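# Unload three sand cores from mould onto plywood boards

## Task

Remove three sand cores from the mould and set each one down on the plywood boards next to it, then release it: the elongated core with the rounded nose, plus both upright bladed cores in the mould half on the robot's right (the right_arm, -y side). The two remaining cores must still stand in the mould afterwards.

## Robot and tools

ROBOT. Two six-joint arms, left_arm and right_arm, each with a two-finger gripper. Joint order everywhere, in commands and in results: waist, shoulder, elbow, wrist pitch, wrist yaw, wrist roll. Stated ranges in rad: waist -2.618..3.054, shoulder 0.000..3.142, elbow 0.000..3.142, wrist pitch -1.571..1.571, wrist yaw -1.571..1.571, wrist roll -2.094..2.094. The true end of a joint may differ from these by up to 0.059 rad either way.

FRAMES. Scene frame: origin at table-top height, halfway between the two nominal bases; +x points out over the table, +z up, left_arm sits on +y. Image left/right does not follow the arm names. Measured bases: left_arm at (+0.031, +0.345, 0) m, quat_wxyz (+1.000, 0, 0, +0.008); right_arm at (+0.030, -0.335, 0) m, quat_wxyz (+1.000, 0, 0, -0.014). Each arm reports its hand position, orientation, velocities and its wrist camera pose in its own base frame; the table is in the scene frame. Reported hand poses can be off by a few cm, worse when reaching far. In the gripper frame the fingers point along +z and close along y; end_effector_position is between the pads, roughly 1 cm short of the tips. A two-camera stand is fixed behind the arms.

ROW FORMAT. A row is one flat list of 14 numbers, each in [-1, 1], always for both arms: left_arm's six joint values then its opening, then right_arm's six joint values then its opening. Joint values are offsets, not poses: they are added to that arm's Joint targets as they stood when the action (or move) began, never to the previous row, so resending an offset moves further. Scale: 1.0 equals 2.224 rad for waist, shoulder and elbow, and 8.485 rad for the three wrist joints. Opening is absolute: +1 fully open, -1 shut. To keep an arm still send 0 for its joints; to keep a gripper as it is, resend its current command (0 is a real half-open command).

execute_actions: actions is a list of actions; each action is a table of up to 15 rows, one per 1/30 s step, and a short table repeats its last row to fill 15 steps. An action asking any joint more than 0.059 rad beyond its range (from that action's starting targets) is rejected for both arms; if the first action is rejected or any is malformed, the whole call is. An empty list just reports state and images. cameras: list of names, omitted/null/["all"] for all, [] for none.

move: target is one 14-number row or a list of up to 15 rows, every row offset from the same starting Joint targets. All joints travel together, so the hand sweeps a curve, with no avoidance of obstacles or the other arm. speed (rad/s, 0.01 to 12.57, default 0.5) caps the joint with the longest travel; one value or one per target. blend (rad) rounds corners between listed targets. opening_speed (per second on the -1..+1 scale, at least 0.2) ramps the fingers; use it slowly on cores. Gripper changes in later rows happen only once everything has stopped at that row. blocking=false returns after about 0.5 s while motion continues. Paths take at least 0.5 s and are cut short beyond 10 s. The result adds a move: line: done, off_target (settled with a joint over 0.035 rad away), moving, held, or fault, and limits=held if steps were withheld.

wait: seconds from 0 to 10; arms hold their last command and any running move continues. stop: brakes a running move (needs some distance at high speed). zoom_image: camera is cam_left_wrist or cam_right_wrist; region [x0, y0, x1, y1] in pixels from the top-left, at most 504 by 504, of that camera's latest image. finished_scene: scene is the current scene's integer number; irreversible.

STEP LIMITS. Per step a joint target may lead its measured angle by at most 0.339 rad (first three joints) or 2.2 rad (wrist joints). If targets would put the hand over 200 mm from where it is, that arm's targets are pulled back. Large offsets may therefore need several actions; tiny ones may not move at all.

RESULTS. Joint positions and Joint velocities give one block per arm in joint order (rad, rad/s), then the pad gap (m; 0.094 when open). Joint targets is the base your next offsets add to. Tool commands shows current gripper commands. grip_measured is the measured opening on the command scale (empty it reads up to ~2.7 mm wide). grip_effort_nm is gripper motor effort, negative closing; it is not pad force. Joint torques in N m, positive toward larger angles, gravity included; joints 1-3 wrap at ±28. Other lines: "joint sent to its limit", "joint command not followed" (clearance check changed targets), "within noise" velocities, MOTOR HOT, OVER-TEMPERATURE FAULT (arm folds and idles).

GRIPPING. Fingers go to where grip_measured equals your number, squeezing about 50-64 N per pad once about 0.05 below first contact. To release, command clearly above grip_measured. Sand cores may crumble: close gently.

CAMERAS. cam_left_wrist and cam_right_wrist, both 896x504. Approximate K: left fx=fy=433.778, cx=446.025, cy=251.203; right fx=fy=443.33, cx=444.172, cy=252.362; slight radial distortion.

AVOID. Any contact or squeeze between the two arms or grippers; a wrist camera cable touching things (counts as touching) or being strained; fast contact with the mould, table or fixed parts; pressing toward unreachable poses or holding loads stretched out (heats motors); dropping a core from height, releasing one still moving, or anything leaving the table. If an arm pushes against something, command its targets back behind its measured position. Loose objects may occasionally be nudged by outside pushes.

Each tool is called after "Emit:" as name(argument=value, ...) on one line, values as JSON.

## Session

Emit:
execute_actions(actions=[])

Scene clock: 0.00 s.
left_arm: end_effector_position=(+0.3491, -0.0518, +0.2089) grip_measured=+1.000 grip_effort_nm=n/a end_effector_quat_wxyz=(+0.533, -0.007, +0.816, -0.226) | right_arm: end_effector_position=(+0.3047, +0.0784, +0.1820) grip_measured=+1.000 grip_effort_nm=n/a end_effector_quat_wxyz=(+0.477, +0.034, +0.863, +0.162)
Joint positions: left_arm=[0.064 1.008 0.577 0.059 0.429 -0.249 0.094] | right_arm=[0.21 0.845 0.563 -0.234 -0.068 0.329 0.094]
Joint velocities: within noise
Joint torques (N m): no reading
Heat: left arm: 33 °C; right arm: 32 °C.
Joint targets: left_arm=[0.064 1.000 0.586 0.062 0.431 -0.247] | right_arm=[0.210 0.838 0.575 -0.230 -0.068 0.327]
Tool commands: left_gripper/opening=+1.0 right_gripper/opening=+1.0

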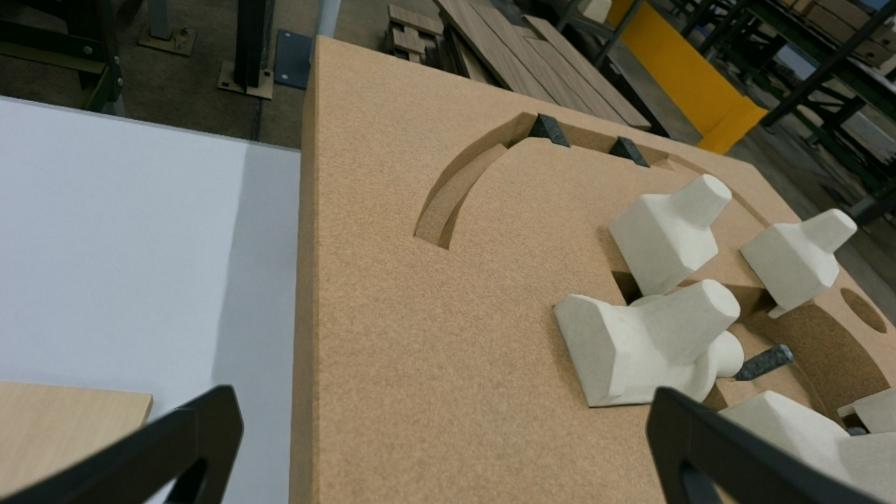

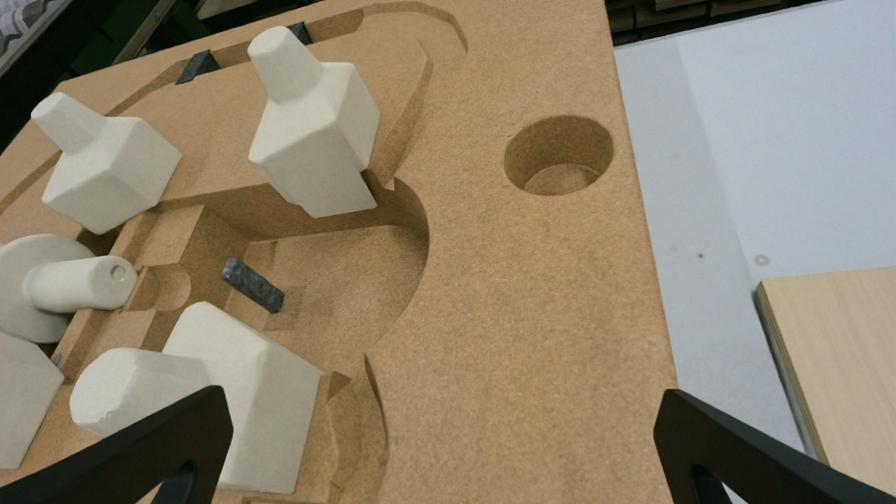

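Emit:
move(target=[-0.1637,0.1574,0.5908,-0.1723,-0.0508,0.0291,0.35,0.0405,0.2302,0.5958,-0.1379,0.008,-0.0385,0.35], speed=1.2)

Scene clock: 5.10 s.
left_arm: end_effector_position=(+0.2914, -0.0886, +0.3639) grip_measured=+0.352 grip_effort_nm=-0.061 end_effector_quat_wxyz=(+0.346, +0.136, +0.927, -0.056) | right_arm: end_effector_position=(+0.2924, +0.0904, +0.3615) grip_measured=+0.353 grip_effort_nm=-0.125 end_effector_quat_wxyz=(+0.344, -0.135, +0.928, +0.055)
Joint positions: left_arm=[-0.293 1.343 1.881 -1.392 0.009 -0.006 0.064] | right_arm=[0.292 1.346 1.874 -1.388 -0.007 0.006 0.064]
Joint velocities: within noise
Joint torques (N m): left_arm=[-0.53 -2.43 5.74 1.64 -0.08 0.02] | right_arm=[0.64 -2.65 6.58 1.03 0.06 -0.09]
Heat: left arm: 34 °C; right arm: 32 °C.
Joint targets: left_arm=[-0.301 1.350 1.900 -1.399 0.000 0.000] | right_arm=[0.300 1.350 1.900 -1.400 0.000 0.000]
move: done

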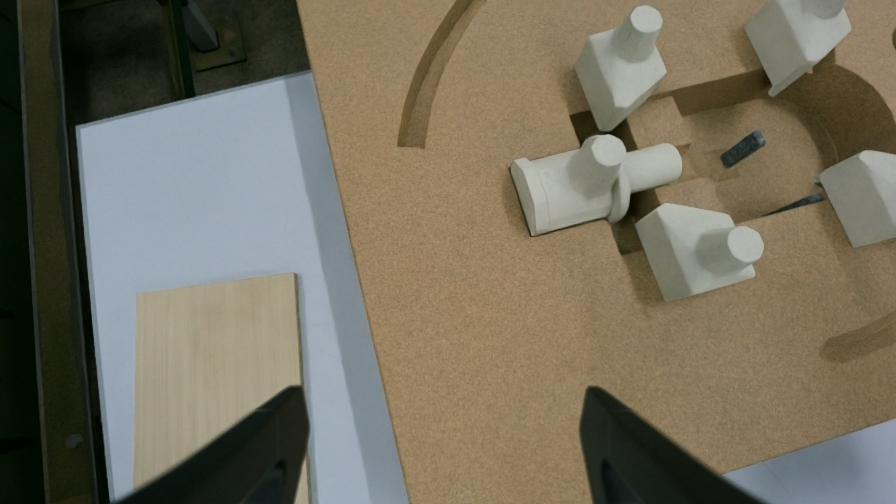

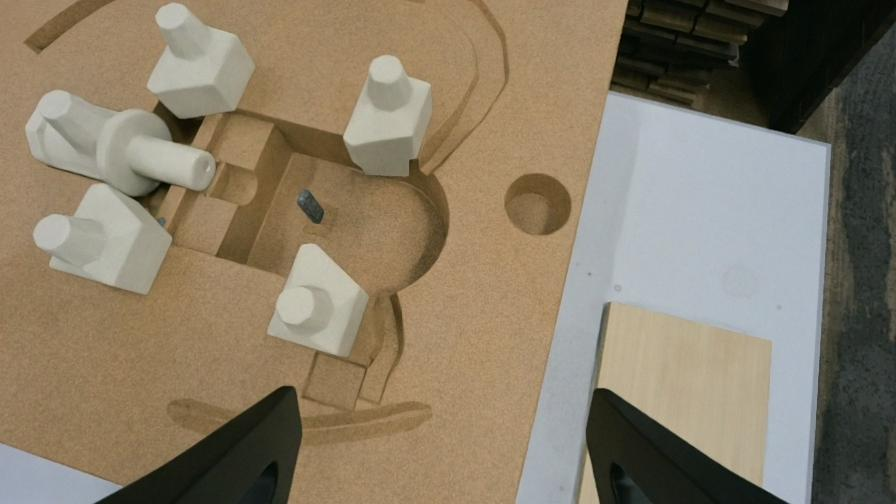

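Emit:
move(target=[0.0216,0.4209,0.1767,-0.0001,0.1047,0.1597,0.4,0.1686,0.1565,-0.0638,0.0104,0.0259,0.0722,0.3], speed=1.0)

Scene clock: 28.63 s.
left_arm: end_effector_position=(+0.4174, -0.2505, +0.1923) grip_measured=+0.398 grip_effort_nm=0.120 end_effector_quat_wxyz=(+0.278, +0.675, +0.607, -0.315) | right_arm: end_effector_position=(+0.3108, +0.2011, +0.2223) grip_measured=+0.303 grip_effort_nm=-0.125 end_effector_quat_wxyz=(+0.184, -0.017, +0.983, +0.010)
Joint positions: left_arm=[-0.259 2.276 2.271 -1.398 0.854 1.341 0.066] | right_arm=[0.671 1.696 1.765 -1.329 0.206 0.604 0.061]
Joint velocities: within noise
Joint torques (N m): left_arm=[0.58 -10.26 6.67 0.68 0.92 0.11] | right_arm=[0.36 -6.38 4.79 0.77 0.22 0.05]
Heat: left arm: 36 °C; right arm: 33 °C.
Joint targets: left_arm=[-0.252 2.286 2.294 -1.400 0.888 1.355] | right_arm=[0.675 1.698 1.758 -1.312 0.220 0.612]
move: done

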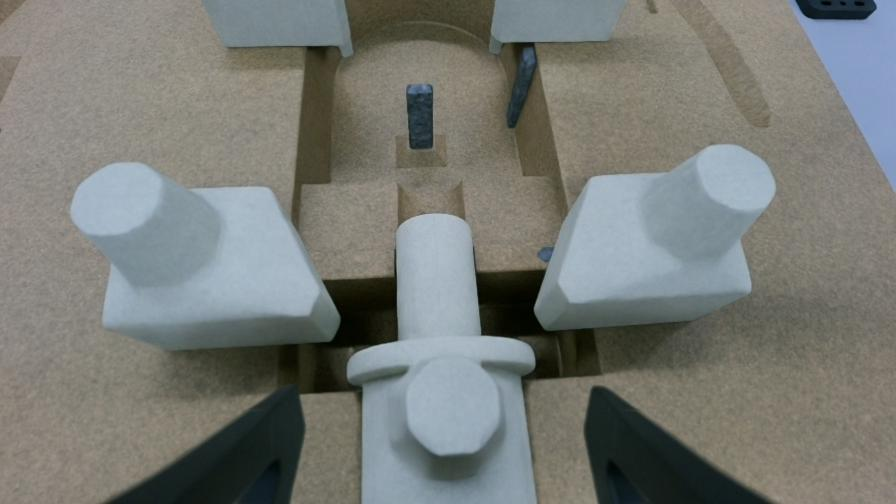

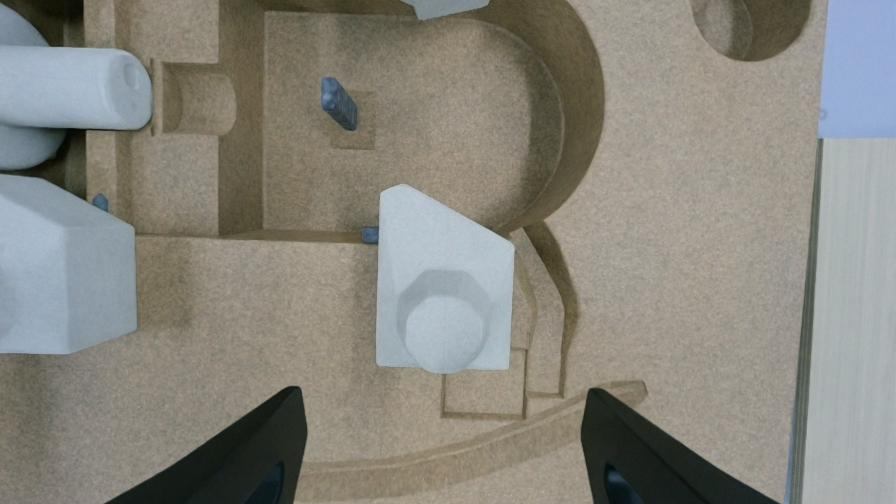

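Emit:
move(target=[[-0.0022,-0.0396,-0.183,0.0392,-0.0015,-0.002,0.4,0.0063,-0.0229,-0.1754,0.0407,0.002,0.0024,0.3],[-0.0022,-0.0396,-0.183,0.0392,-0.0015,-0.002,-0.7,0.0063,-0.0229,-0.1754,0.0407,0.002,0.0024,-0.6]], speed=0.4, opening_speed=0.9)

Scene clock: 44.90 s.
left_arm: end_effector_position=(+0.4167, -0.2502, +0.1178) grip_measured=+0.177 grip_effort_nm=-0.999 end_effector_quat_wxyz=(+0.282, +0.675, +0.606, -0.313) | right_arm: end_effector_position=(+0.3106, +0.2020, +0.1312) grip_measured=+0.149 grip_effort_nm=-1.004 end_effector_quat_wxyz=(+0.180, -0.012, +0.984, -0.001)
Joint positions: left_arm=[-0.259 2.233 1.898 -1.057 0.857 1.338 0.055] | right_arm=[0.682 1.672 1.376 -0.986 0.223 0.625 0.054]
Joint velocities: within noise
Joint torques (N m): left_arm=[0.12 -13.55 3.81 0.63 0.73 -0.06] | right_arm=[0.59 -8.64 5 0.74 0.22 0.05]
Heat: left arm: 38 °C; right arm: 35 °C.
Joint targets: left_arm=[-0.257 2.198 1.886 -1.068 0.876 1.339] | right_arm=[0.689 1.648 1.368 -0.967 0.237 0.633]
move: done

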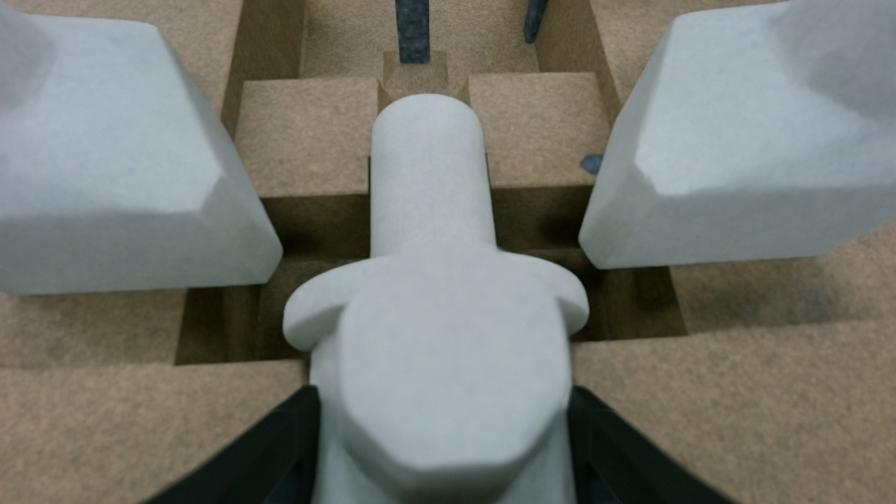

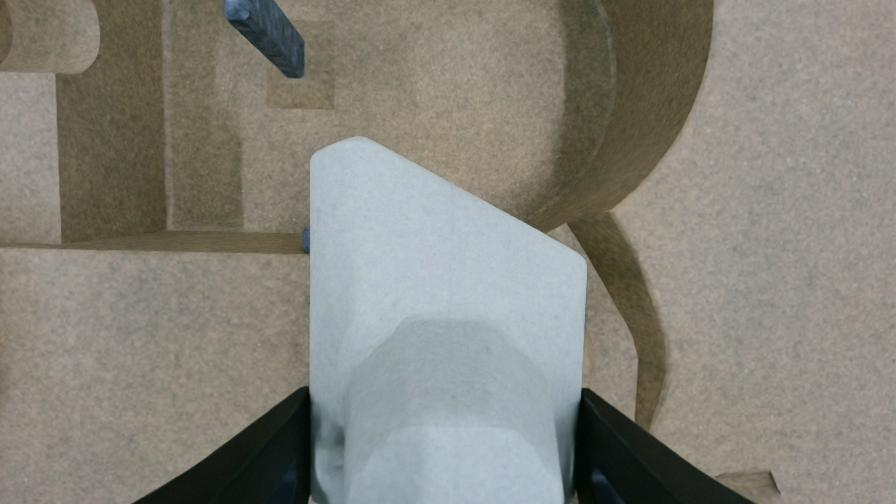

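Emit:
move(target=[[0,0,0,0,0,0,-0.7,0,0,0,0,0,0,0.4],[0,0.0279,0.1412,-0.0285,0.0382,0,-0.7,0,0,0.0405,-0.0071,0,0,0.4],[0.036,0.0279,0.1412,-0.0285,0.0382,0,-0.7,0,0,0.0405,-0.0071,0,0,-0.6],[-0.036,0.0279,0.1412,-0.0285,0.0382,0,-0.7,0,0,0.0405,-0.0071,0,0,-0.6],[0.036,0.0279,0.1412,-0.0285,0.0382,0,-0.7,0,0,0.0405,-0.0071,0,0,-0.6],[0,0.0279,0.1412,-0.0285,0.0382,0,-0.7,0,0,0.0405,-0.0071,0,0,-0.6]], speed=0.4)

Scene clock: 64.23 s.
left_arm: end_effector_position=(+0.4053, -0.2713, +0.2027) grip_measured=+0.174 grip_effort_nm=-1.004 end_effector_quat_wxyz=(+0.316, +0.641, +0.571, -0.404) | right_arm: end_effector_position=(+0.3113, +0.2034, +0.1525) grip_measured=-0.302 grip_effort_nm=-1.004 end_effector_quat_wxyz=(+0.187, -0.010, +0.982, +0.007)
Joint positions: left_arm=[-0.261 2.262 2.162 -1.319 1.072 1.333 0.055] | right_arm=[0.682 1.658 1.44 -1.044 0.22 0.627 0.033]
Joint velocities: within noise
Joint torques (N m): left_arm=[0.42 -11.11 7.94 0.78 2.08 0] | right_arm=[0.59 -7.38 6.97 0.75 0.26 0.03]
Heat: left arm: 45 °C; right arm: 36 °C.
Joint targets: left_arm=[-0.257 2.260 2.201 -1.309 1.200 1.339] | right_arm=[0.689 1.648 1.459 -1.027 0.237 0.633]
move: off_target (left_arm); left_arm: the wrist yaw is farthest, 0.128 rad from its target

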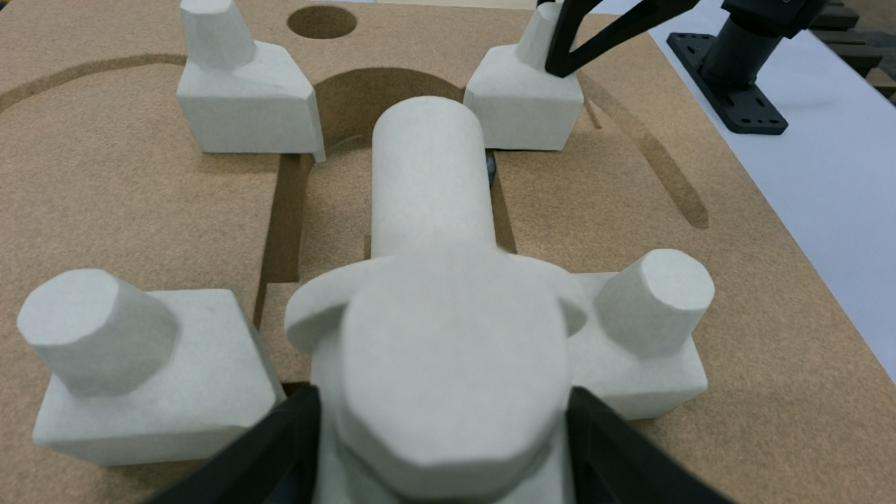

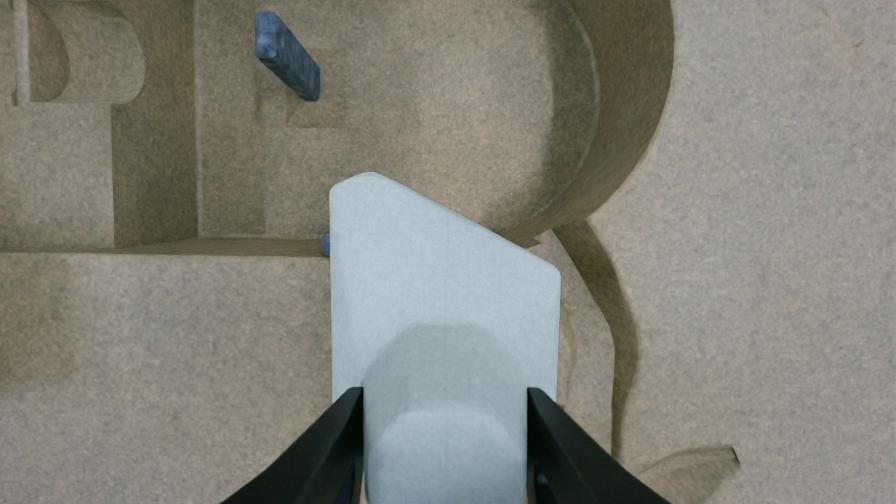

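Emit:
move(target=[[0.0489,-0.0477,-0.052,0.0074,-0.0059,-0.0065,-0.7,0,0.0369,0.1893,-0.0422,0,0,-0.6],[0.4888,-0.4766,-0.5198,0.0741,-0.0589,-0.0653,-0.7,-0.6286,-0.098,-0.2289,0.1163,-0.1022,-0.1229,-0.6]], speed=[0.4,0.7])

Scene clock: 92.40 s.
left_arm: end_effector_position=(+0.2864, +0.1555, +0.1952) grip_measured=+0.173 grip_effort_nm=-0.994 end_effector_quat_wxyz=(+0.405, +0.071, +0.912, -0.006) | right_arm: end_effector_position=(+0.3741, -0.1916, +0.1678) grip_measured=-0.301 grip_effort_nm=-1.004 end_effector_quat_wxyz=(+0.486, +0.014, +0.874, +0.003)
Joint positions: left_arm=[0.826 1.249 1.032 -0.766 0.629 0.786 0.055] | right_arm=[-0.714 1.479 0.942 -0.147 -0.581 -0.399 0.033]
Joint velocities: within noise
Joint torques (N m): left_arm=[0.39 -7.3 6.34 2.36 1.19 -0.07] | right_arm=[0.34 -9.63 6.57 2.24 -0.66 -0.16]
Heat: left arm: 49 °C; right arm: 38 °C.
Joint targets: left_arm=[0.830 1.200 1.044 -0.681 0.700 0.784] | right_arm=[-0.710 1.429 0.949 -0.040 -0.630 -0.410]
move: off_target (left_arm, right_arm); left_arm: the wrist pitch is farthest, 0.085 rad from its target; right_arm: the wrist pitch is farthest, 0.106 rad from its target

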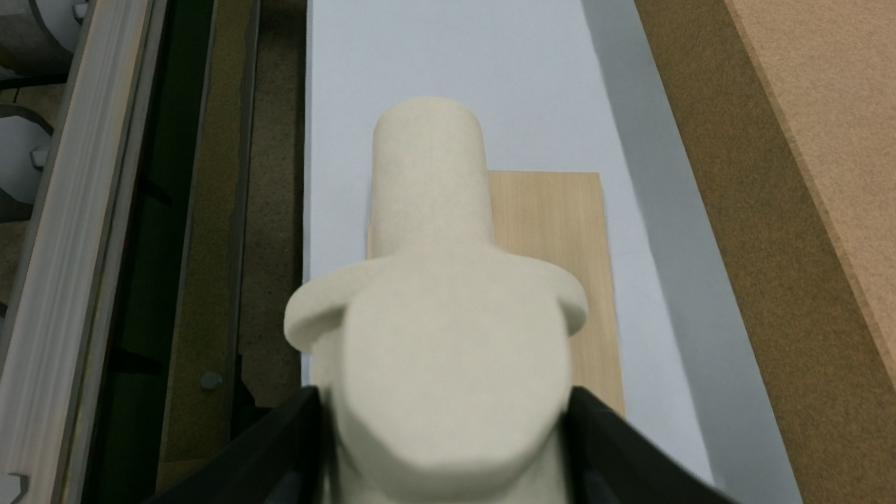

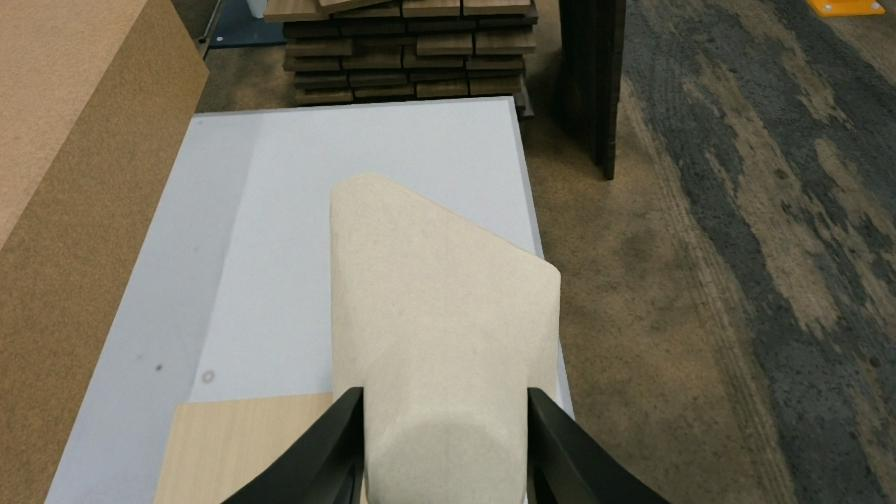

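Emit:
move(target=[-0.0085,-0.0103,-0.1547,0.0372,0.0059,-0.0032,-0.7,-0.0202,0.0027,-0.1021,0.0301,-0.0106,-0.0057,-0.6], speed=0.3)

Scene clock: 113.50 s.
left_arm: end_effector_position=(+0.2771, +0.1355, +0.1145) grip_measured=+0.173 grip_effort_nm=-1.009 end_effector_quat_wxyz=(+0.411, +0.065, +0.909, -0.028) | right_arm: end_effector_position=(+0.3569, -0.1768, +0.1257) grip_measured=-0.301 grip_effort_nm=-1.009 end_effector_quat_wxyz=(+0.510, -0.017, +0.860, +0.008)
Joint positions: left_arm=[0.819 1.227 0.686 -0.45 0.662 0.758 0.055] | right_arm=[-0.747 1.479 0.714 0.11 -0.668 -0.448 0.033]
Joint velocities: within noise
Joint torques (N m): left_arm=[-0.53 -6.91 6.28 2.33 1.39 -0.05] | right_arm=[-0.69 -8.69 6.17 2.23 -0.72 -0.17]
Heat: left arm: 41 °C; right arm: 40 °C.
Joint targets: left_arm=[0.811 1.177 0.700 -0.365 0.750 0.757] | right_arm=[-0.754 1.435 0.722 0.215 -0.720 -0.458]
move: off_target (left_arm, right_arm); left_arm: the wrist yaw is farthest, 0.088 rad from its target; right_arm: the wrist pitch is farthest, 0.106 rad from its target

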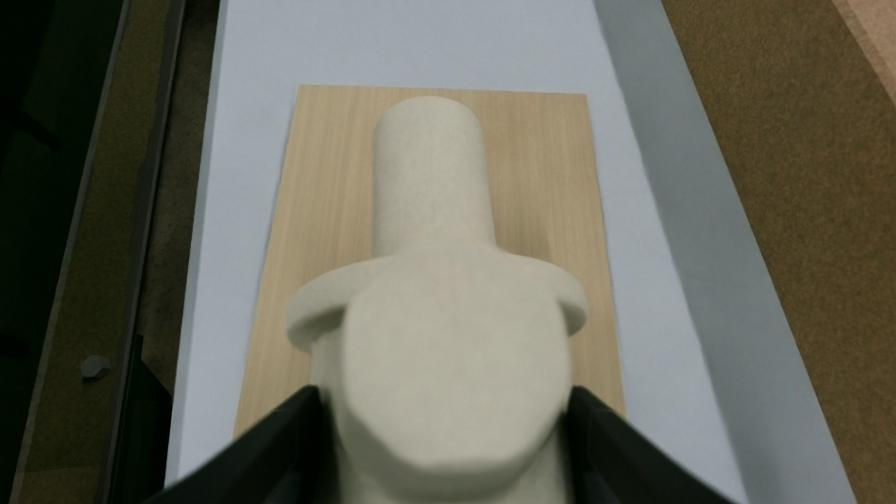

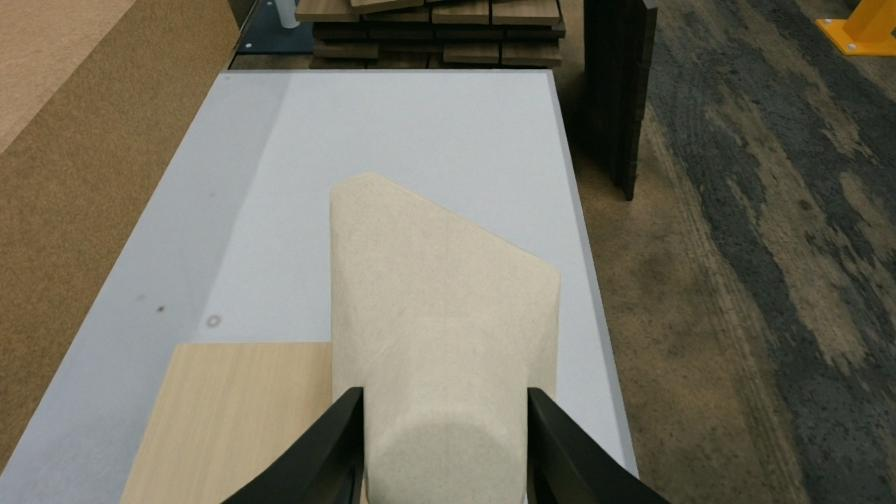

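Emit:
move(target=[0,0,-0.0144,0.0038,0,0,-0.7,-0.0454,0.0337,-0.0692,0.0242,-0.0118,-0.0049,-0.6], speed=0.2)

Scene clock: 120.97 s.
left_arm: end_effector_position=(+0.2760, +0.1342, +0.1086) grip_measured=+0.173 grip_effort_nm=-0.999 end_effector_quat_wxyz=(+0.413, +0.066, +0.908, -0.027) | right_arm: end_effector_position=(+0.3306, -0.1848, +0.0970) grip_measured=-0.301 grip_effort_nm=-1.004 end_effector_quat_wxyz=(+0.534, -0.017, +0.845, +0.003)
Joint positions: left_arm=[0.819 1.225 0.657 -0.418 0.663 0.757 0.055] | right_arm=[-0.849 1.518 0.561 0.319 -0.764 -0.49 0.033]
Joint velocities: within noise
Joint torques (N m): left_arm=[-0.46 -6.79 5.97 2.34 1.37 -0.06] | right_arm=[-0.59 -5.42 5.52 2.15 -0.75 -0.16]
Heat: left arm: 40 °C; right arm: 41 °C.
Joint targets: left_arm=[0.811 1.177 0.668 -0.333 0.750 0.757] | right_arm=[-0.855 1.510 0.568 0.420 -0.820 -0.500]
move: off_target (left_arm, right_arm); left_arm: the wrist yaw is farthest, 0.087 rad from its target; right_arm: the wrist pitch is farthest, 0.101 rad from its target

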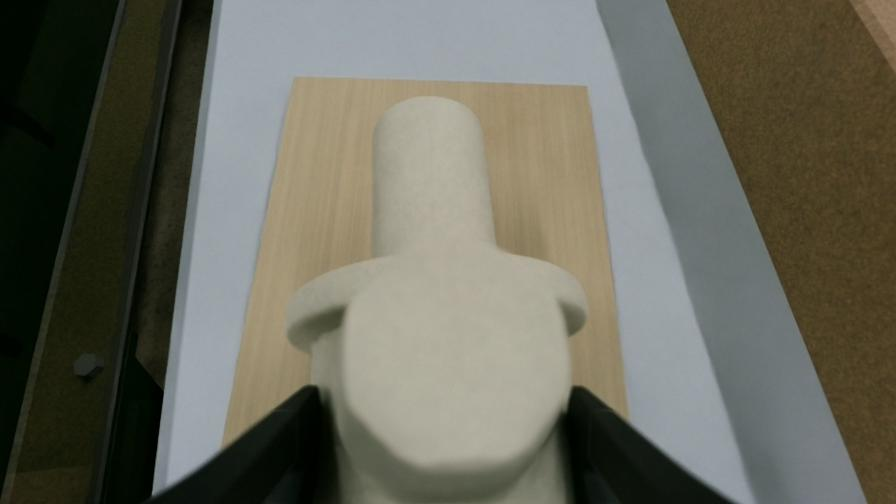

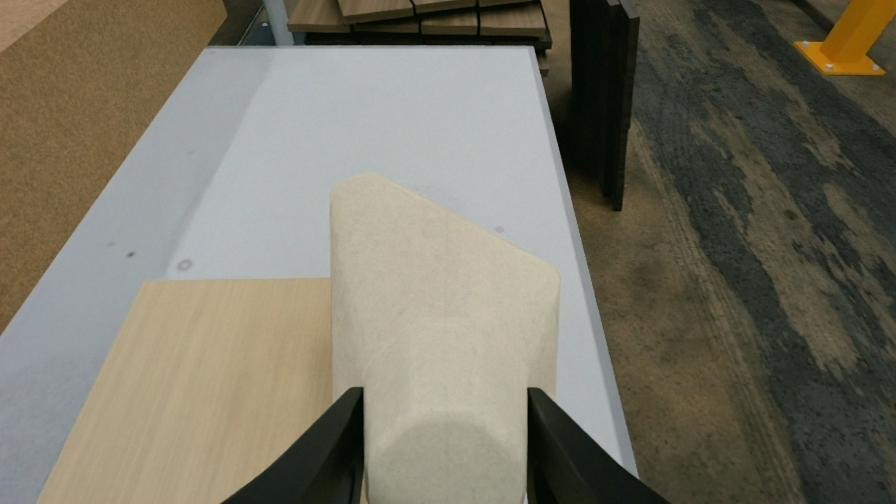

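Emit:
move(target=[0,0,-0.0126,0.0033,0,0,-0.7,-0.0225,0.0171,-0.036,0.0136,-0.0065,-0.0024,-0.6], speed=0.15)

Scene clock: 126.50 s.
left_arm: end_effector_position=(+0.2744, +0.1323, +0.1019) grip_measured=+0.173 grip_effort_nm=-0.999 end_effector_quat_wxyz=(+0.413, +0.066, +0.908, -0.027) | right_arm: end_effector_position=(+0.3171, -0.1848, +0.0826) grip_measured=-0.301 grip_effort_nm=-1.009 end_effector_quat_wxyz=(+0.547, -0.020, +0.837, +0.002)
Joint positions: left_arm=[0.819 1.225 0.629 -0.391 0.663 0.757 0.055] | right_arm=[-0.898 1.553 0.485 0.439 -0.819 -0.51 0.033]
Joint velocities: within noise
Joint torques (N m): left_arm=[-0.58 -6.64 5.9 2.38 1.35 -0.07] | right_arm=[-0.69 -5.08 4.86 2.09 -0.78 -0.17]
Heat: left arm: 39 °C; right arm: 41 °C.
Joint targets: left_arm=[0.811 1.177 0.640 -0.305 0.750 0.757] | right_arm=[-0.906 1.549 0.488 0.536 -0.876 -0.520]
move: off_target (left_arm, right_arm); left_arm: the wrist yaw is farthest, 0.087 rad from its target; right_arm: the wrist pitch is farthest, 0.097 rad from its target

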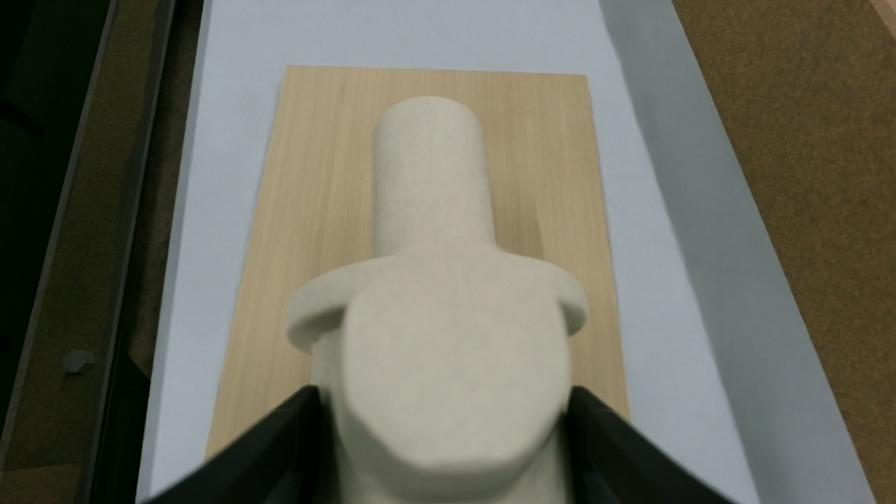

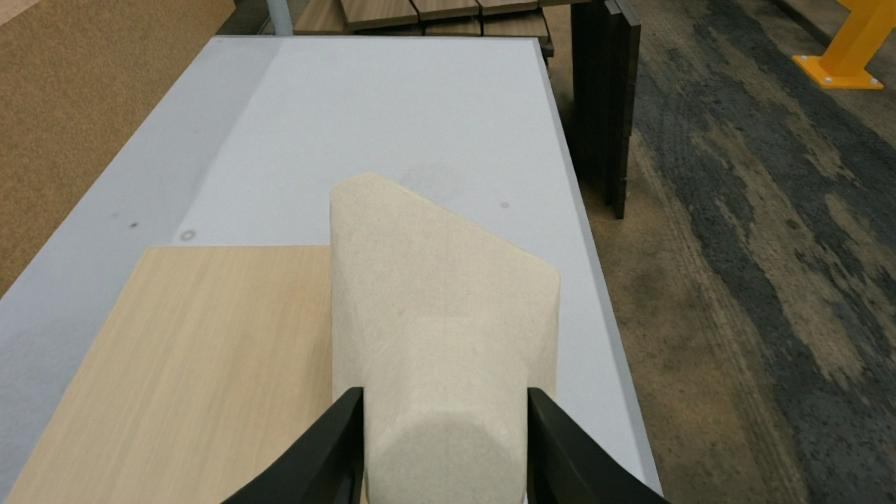

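Emit:
move(target=[0,0,-0.0126,0.0033,0,0,-0.7,-0.0135,0.0103,-0.0216,0.0082,-0.0039,-0.0014,-0.6], speed=0.15)

Scene clock: 131.80 s.
left_arm: end_effector_position=(+0.2726, +0.1304, +0.0952) grip_measured=+0.173 grip_effort_nm=-1.004 end_effector_quat_wxyz=(+0.413, +0.066, +0.908, -0.027) | right_arm: end_effector_position=(+0.3102, -0.1840, +0.0794) grip_measured=-0.301 grip_effort_nm=-1.004 end_effector_quat_wxyz=(+0.561, -0.027, +0.827, -0.003)
Joint positions: left_arm=[0.819 1.225 0.601 -0.363 0.664 0.757 0.055] | right_arm=[-0.928 1.573 0.44 0.527 -0.861 -0.52 0.033]
Joint velocities: within noise
Joint torques (N m): left_arm=[-0.49 -6.65 5.89 2.35 1.37 -0.07] | right_arm=[-0.73 -4.77 4.36 1.95 -0.69 -0.15]
Heat: left arm: 39 °C; right arm: 42 °C.
Joint targets: left_arm=[0.811 1.177 0.612 -0.277 0.750 0.757] | right_arm=[-0.936 1.571 0.440 0.605 -0.908 -0.532]
move: off_target (left_arm, right_arm); left_arm: the wrist pitch is farthest, 0.086 rad from its target; right_arm: the wrist pitch is farthest, 0.078 rad from its target

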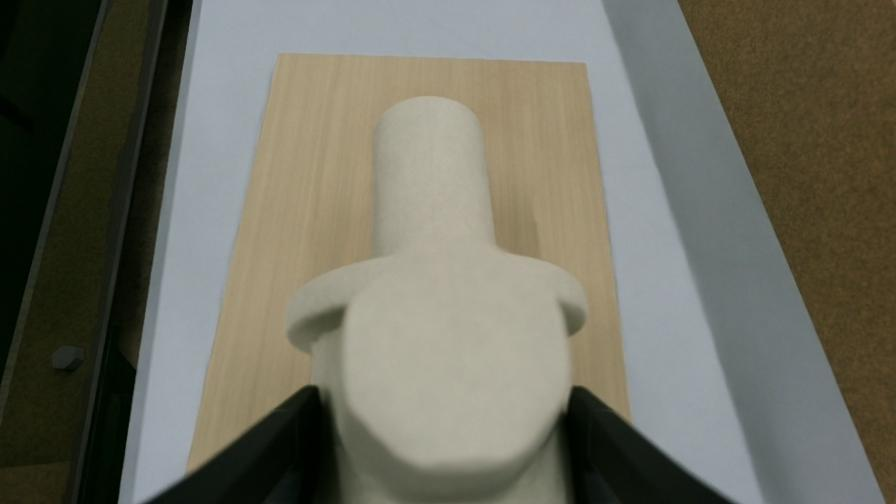

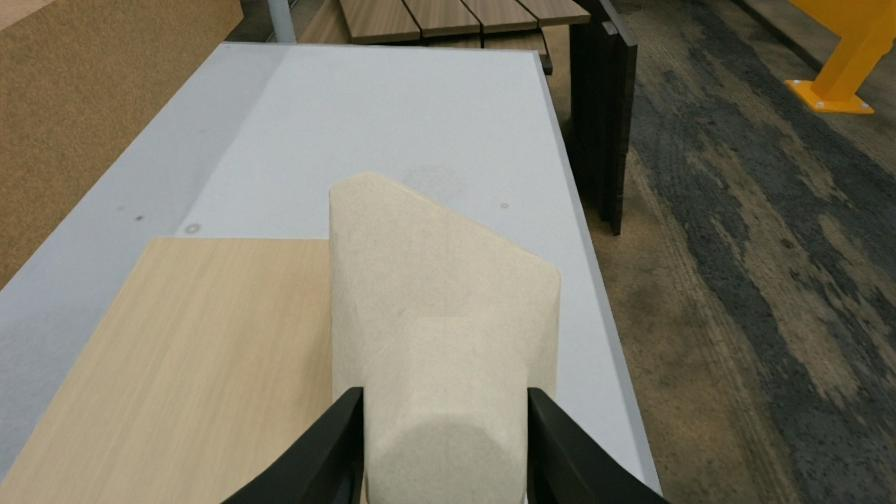

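Emit:
move(target=[0,0,-0.0162,0.0042,0,0,-0.7,-0.0254,0.0213,-0.0297,0.0011,-0.0037,-0.0055,-0.6], speed=0.12)

Scene clock: 139.40 s.
left_arm: end_effector_position=(+0.2701, +0.1277, +0.0869) grip_measured=+0.173 grip_effort_nm=-0.999 end_effector_quat_wxyz=(+0.413, +0.066, +0.908, -0.027) | right_arm: end_effector_position=(+0.2971, -0.1829, +0.0719) grip_measured=-0.301 grip_effort_nm=-1.004 end_effector_quat_wxyz=(+0.574, -0.038, +0.818, -0.005)
Joint positions: left_arm=[0.819 1.225 0.565 -0.327 0.664 0.757 0.055] | right_arm=[-0.982 1.607 0.389 0.613 -0.93 -0.561 0.033]
Joint velocities: within noise
Joint torques (N m): left_arm=[-0.68 -6.57 5.79 2.34 1.34 -0.04] | right_arm=[-0.84 -3.7 2.84 1.17 -0.33 -0.23]
Heat: left arm: 39 °C; right arm: 42 °C.
Joint targets: left_arm=[0.811 1.177 0.576 -0.241 0.750 0.757] | right_arm=[-0.992 1.619 0.374 0.615 -0.940 -0.579]
move: off_target (left_arm); left_arm: the wrist pitch is farthest, 0.086 rad from its target

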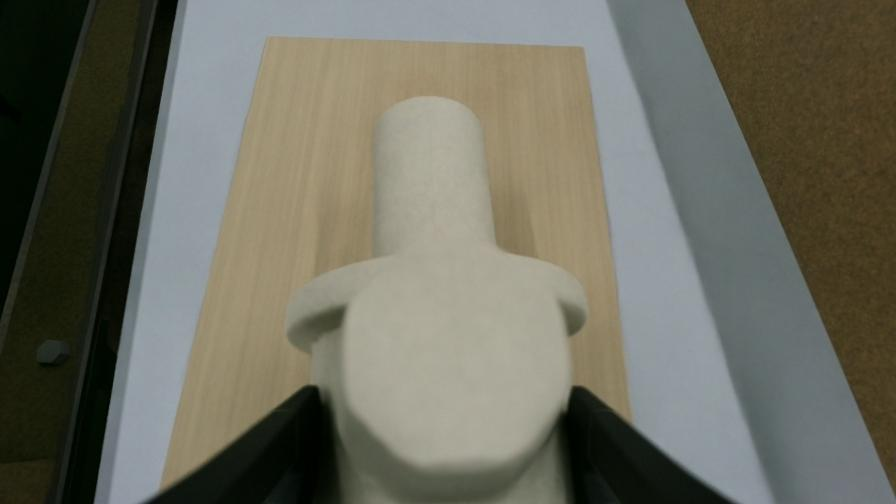

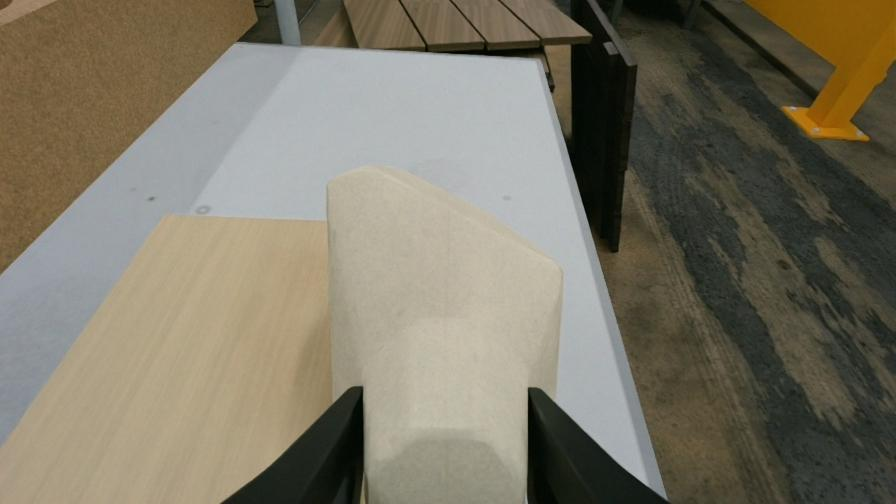

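Emit:
move(target=[0,0,-0.027,0.0071,0,0,-0.7,-0.0225,0.0225,-0.027,0.0094,-0.0035,-0.0035,-0.6], speed=0.12)

Scene clock: 144.23 s.
left_arm: end_effector_position=(+0.2709, +0.1240, +0.0836) grip_measured=+0.173 grip_effort_nm=-1.004 end_effector_quat_wxyz=(+0.430, +0.073, +0.900, -0.022) | right_arm: end_effector_position=(+0.2853, -0.1816, +0.0659) grip_measured=-0.301 grip_effort_nm=-1.004 end_effector_quat_wxyz=(+0.589, -0.047, +0.806, -0.013)
Joint positions: left_arm=[0.819 1.212 0.514 -0.251 0.685 0.754 0.055] | right_arm=[-1.031 1.651 0.335 0.728 -0.987 -0.586 0.033]
Joint velocities: within noise
Joint torques (N m): left_arm=[-0.5 -5.41 4.98 2.24 1.1 -0.02] | right_arm=[-0.95 -3.11 1.99 0.87 -0.08 -0.28]
Heat: left arm: 39 °C; right arm: 40 °C.
Joint targets: left_arm=[0.811 1.177 0.516 -0.181 0.750 0.757] | right_arm=[-1.042 1.669 0.314 0.695 -0.970 -0.609]
move: off_target (left_arm); left_arm: the wrist pitch is farthest, 0.071 rad from its target

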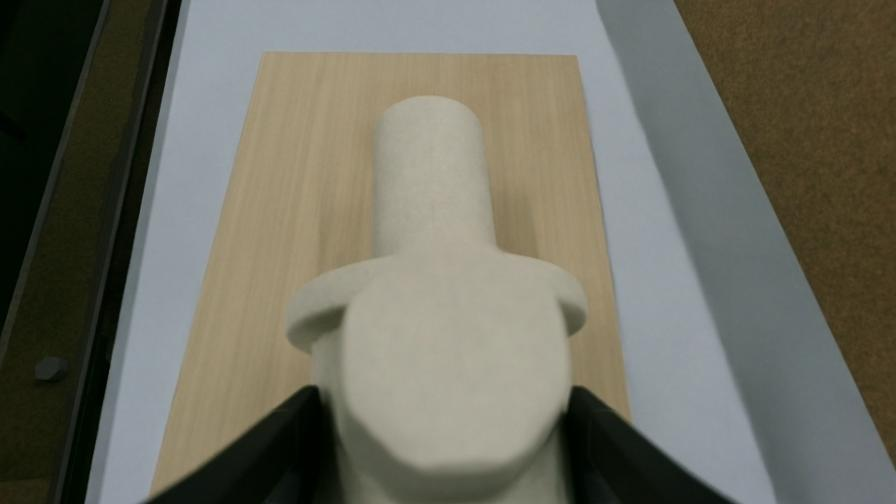

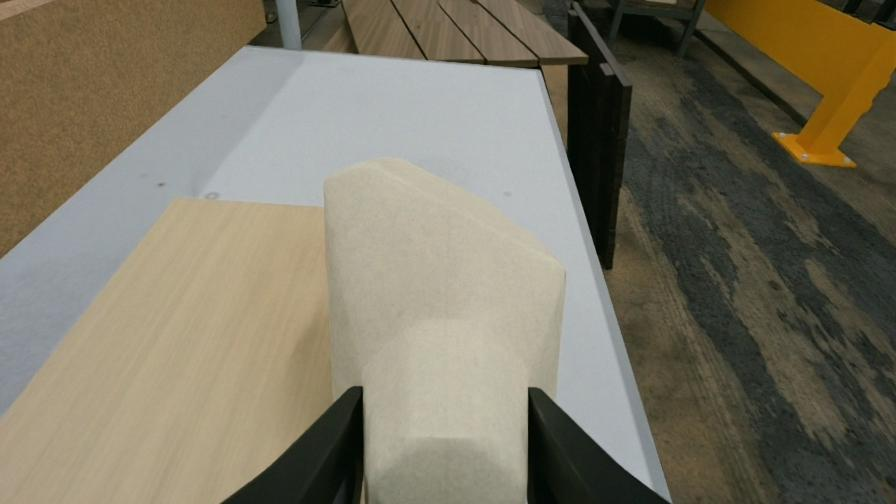

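Emit:
move(target=[0,0,0,0,0,0,0.6,-0.0135,0.036,-0.0225,0.0024,-0.002,-0.002,-0.6], speed=0.12, opening_speed=0.8)

Scene clock: 150.20 s.
left_arm: end_effector_position=(+0.2791, +0.1250, +0.0976) grip_measured=+0.598 grip_effort_nm=0.129 end_effector_quat_wxyz=(+0.459, +0.091, +0.884, -0.012) | right_arm: end_effector_position=(+0.2765, -0.1790, +0.0541) grip_measured=-0.301 grip_effort_nm=-1.004 end_effector_quat_wxyz=(+0.595, -0.043, +0.803, -0.008)
Joint positions: left_arm=[0.819 1.197 0.513 -0.198 0.724 0.753 0.075] | right_arm=[-1.065 1.719 0.3 0.82 -1.025 -0.596 0.033]
Joint velocities: within noise
Joint torques (N m): left_arm=[-0.57 -4.14 5.16 1.72 0.69 -0.02] | right_arm=[-0.65 -2.28 0.43 0.21 0.11 -0.38]
Heat: left arm: 38 °C; right arm: 39 °C.
Joint targets: left_arm=[0.811 1.177 0.516 -0.181 0.750 0.757] | right_arm=[-1.072 1.749 0.264 0.715 -0.987 -0.626]
move: off_target (right_arm); right_arm: the wrist pitch is farthest, 0.104 rad from its target

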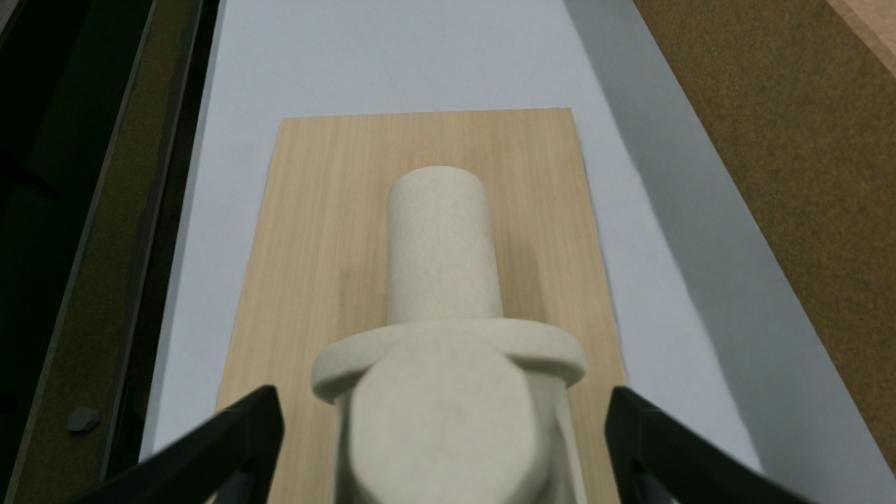

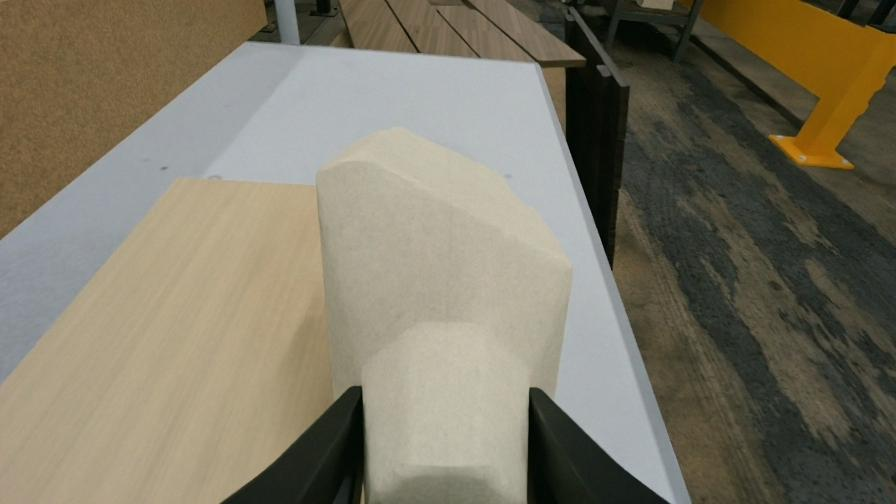

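Emit:
move(target=[0,0,0.09,-0.0236,0,0,0.6,-0.009,0.0315,-0.018,0.008,-0.002,0,-0.6], speed=0.2)

Scene clock: 154.50 s.
left_arm: end_effector_position=(+0.2897, +0.1361, +0.1398) grip_measured=+0.598 grip_effort_nm=0.134 end_effector_quat_wxyz=(+0.459, +0.091, +0.884, -0.013) | right_arm: end_effector_position=(+0.2670, -0.1776, +0.0411) grip_measured=-0.301 grip_effort_nm=-1.004 end_effector_quat_wxyz=(+0.594, -0.030, +0.804, -0.007)
Joint positions: left_arm=[0.819 1.197 0.692 -0.378 0.725 0.753 0.075] | right_arm=[-1.096 1.785 0.261 0.909 -1.036 -0.596 0.033]
Joint velocities: within noise
Joint torques (N m): left_arm=[-0.53 -4.42 7.34 1.53 0.65 -0.02] | right_arm=[0.32 -2.06 -0.21 0 0.05 -0.38]
Heat: left arm: 38 °C; right arm: 38 °C.
Joint targets: left_arm=[0.811 1.177 0.716 -0.381 0.750 0.757] | right_arm=[-1.092 1.819 0.224 0.783 -1.004 -0.626]
move: off_target (right_arm); right_arm: the wrist pitch is farthest, 0.126 rad from its target

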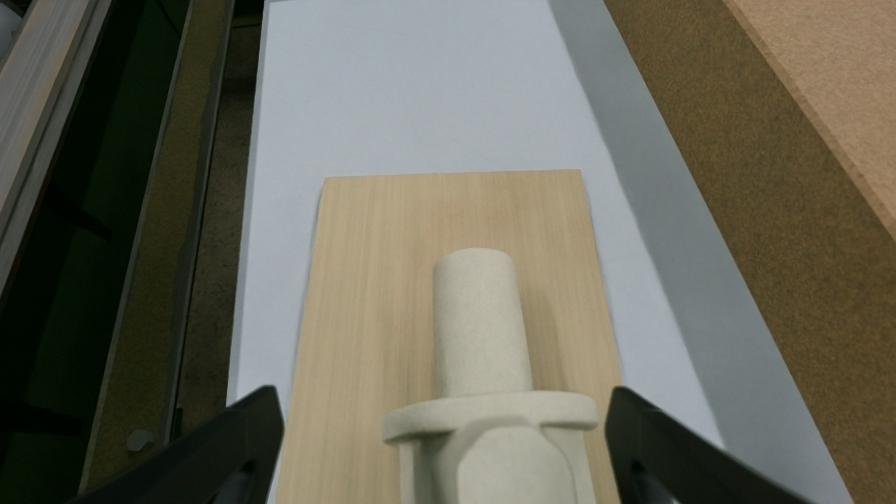

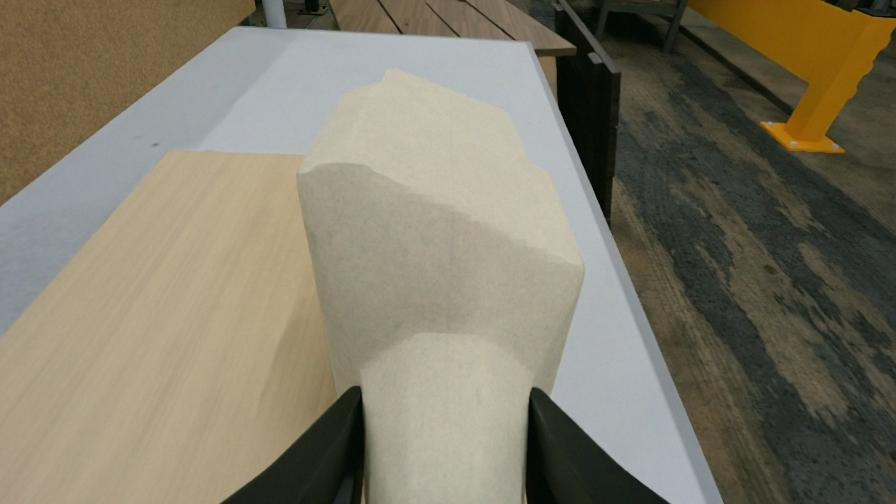

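Emit:
move(target=[[0,0,0.06,-0.0157,0,0,0.6,-0.0018,-0.0153,0.0166,0.0236,-0.0042,0.0035,-0.6],[0,0,0.12,-0.0314,0,0,0.6,-0.0018,-0.0153,0.0166,0.0236,-0.0042,0.0035,0.4]], speed=0.3, opening_speed=0.8)

Scene clock: 162.57 s.
left_arm: end_effector_position=(+0.2959, +0.1426, +0.2068) grip_measured=+0.598 grip_effort_nm=0.129 end_effector_quat_wxyz=(+0.460, +0.091, +0.883, -0.013) | right_arm: end_effector_position=(+0.2694, -0.1825, +0.0491) grip_measured=+0.397 grip_effort_nm=0.183 end_effector_quat_wxyz=(+0.604, -0.041, +0.795, -0.026)
Joint positions: left_arm=[0.819 1.197 0.96 -0.644 0.726 0.753 0.075] | right_arm=[-1.096 1.785 0.261 0.968 -1.036 -0.586 0.066]
Joint velocities: within noise
Joint torques (N m): left_arm=[-0.64 -4.67 7.49 1.52 0.65 -0.01] | right_arm=[-0.03 -4.67 2.54 1.3 -0.27 -0.15]
Heat: left arm: 37 °C; right arm: 37 °C.
Joint targets: left_arm=[0.811 1.177 0.983 -0.648 0.750 0.757] | right_arm=[-1.096 1.785 0.261 0.983 -1.039 -0.596]
move: done

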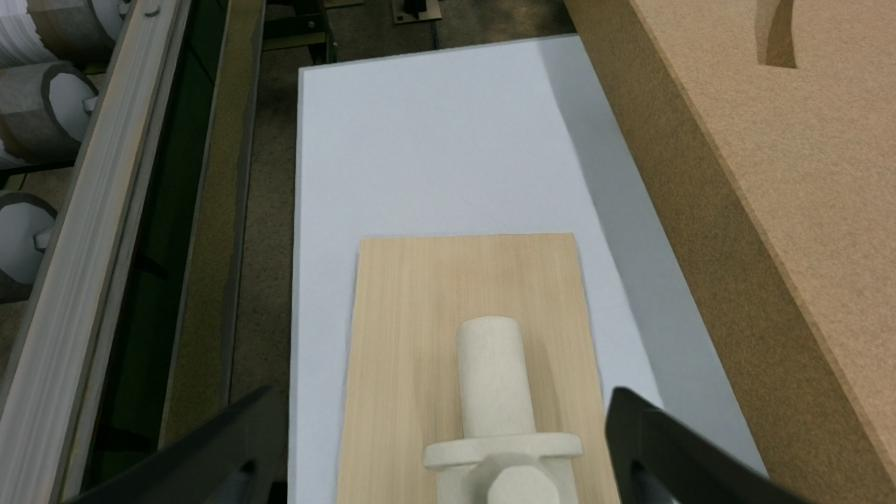

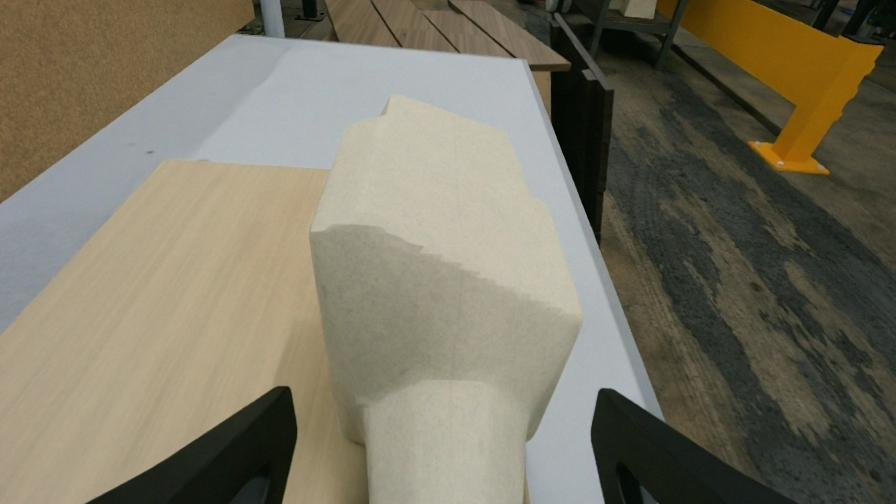

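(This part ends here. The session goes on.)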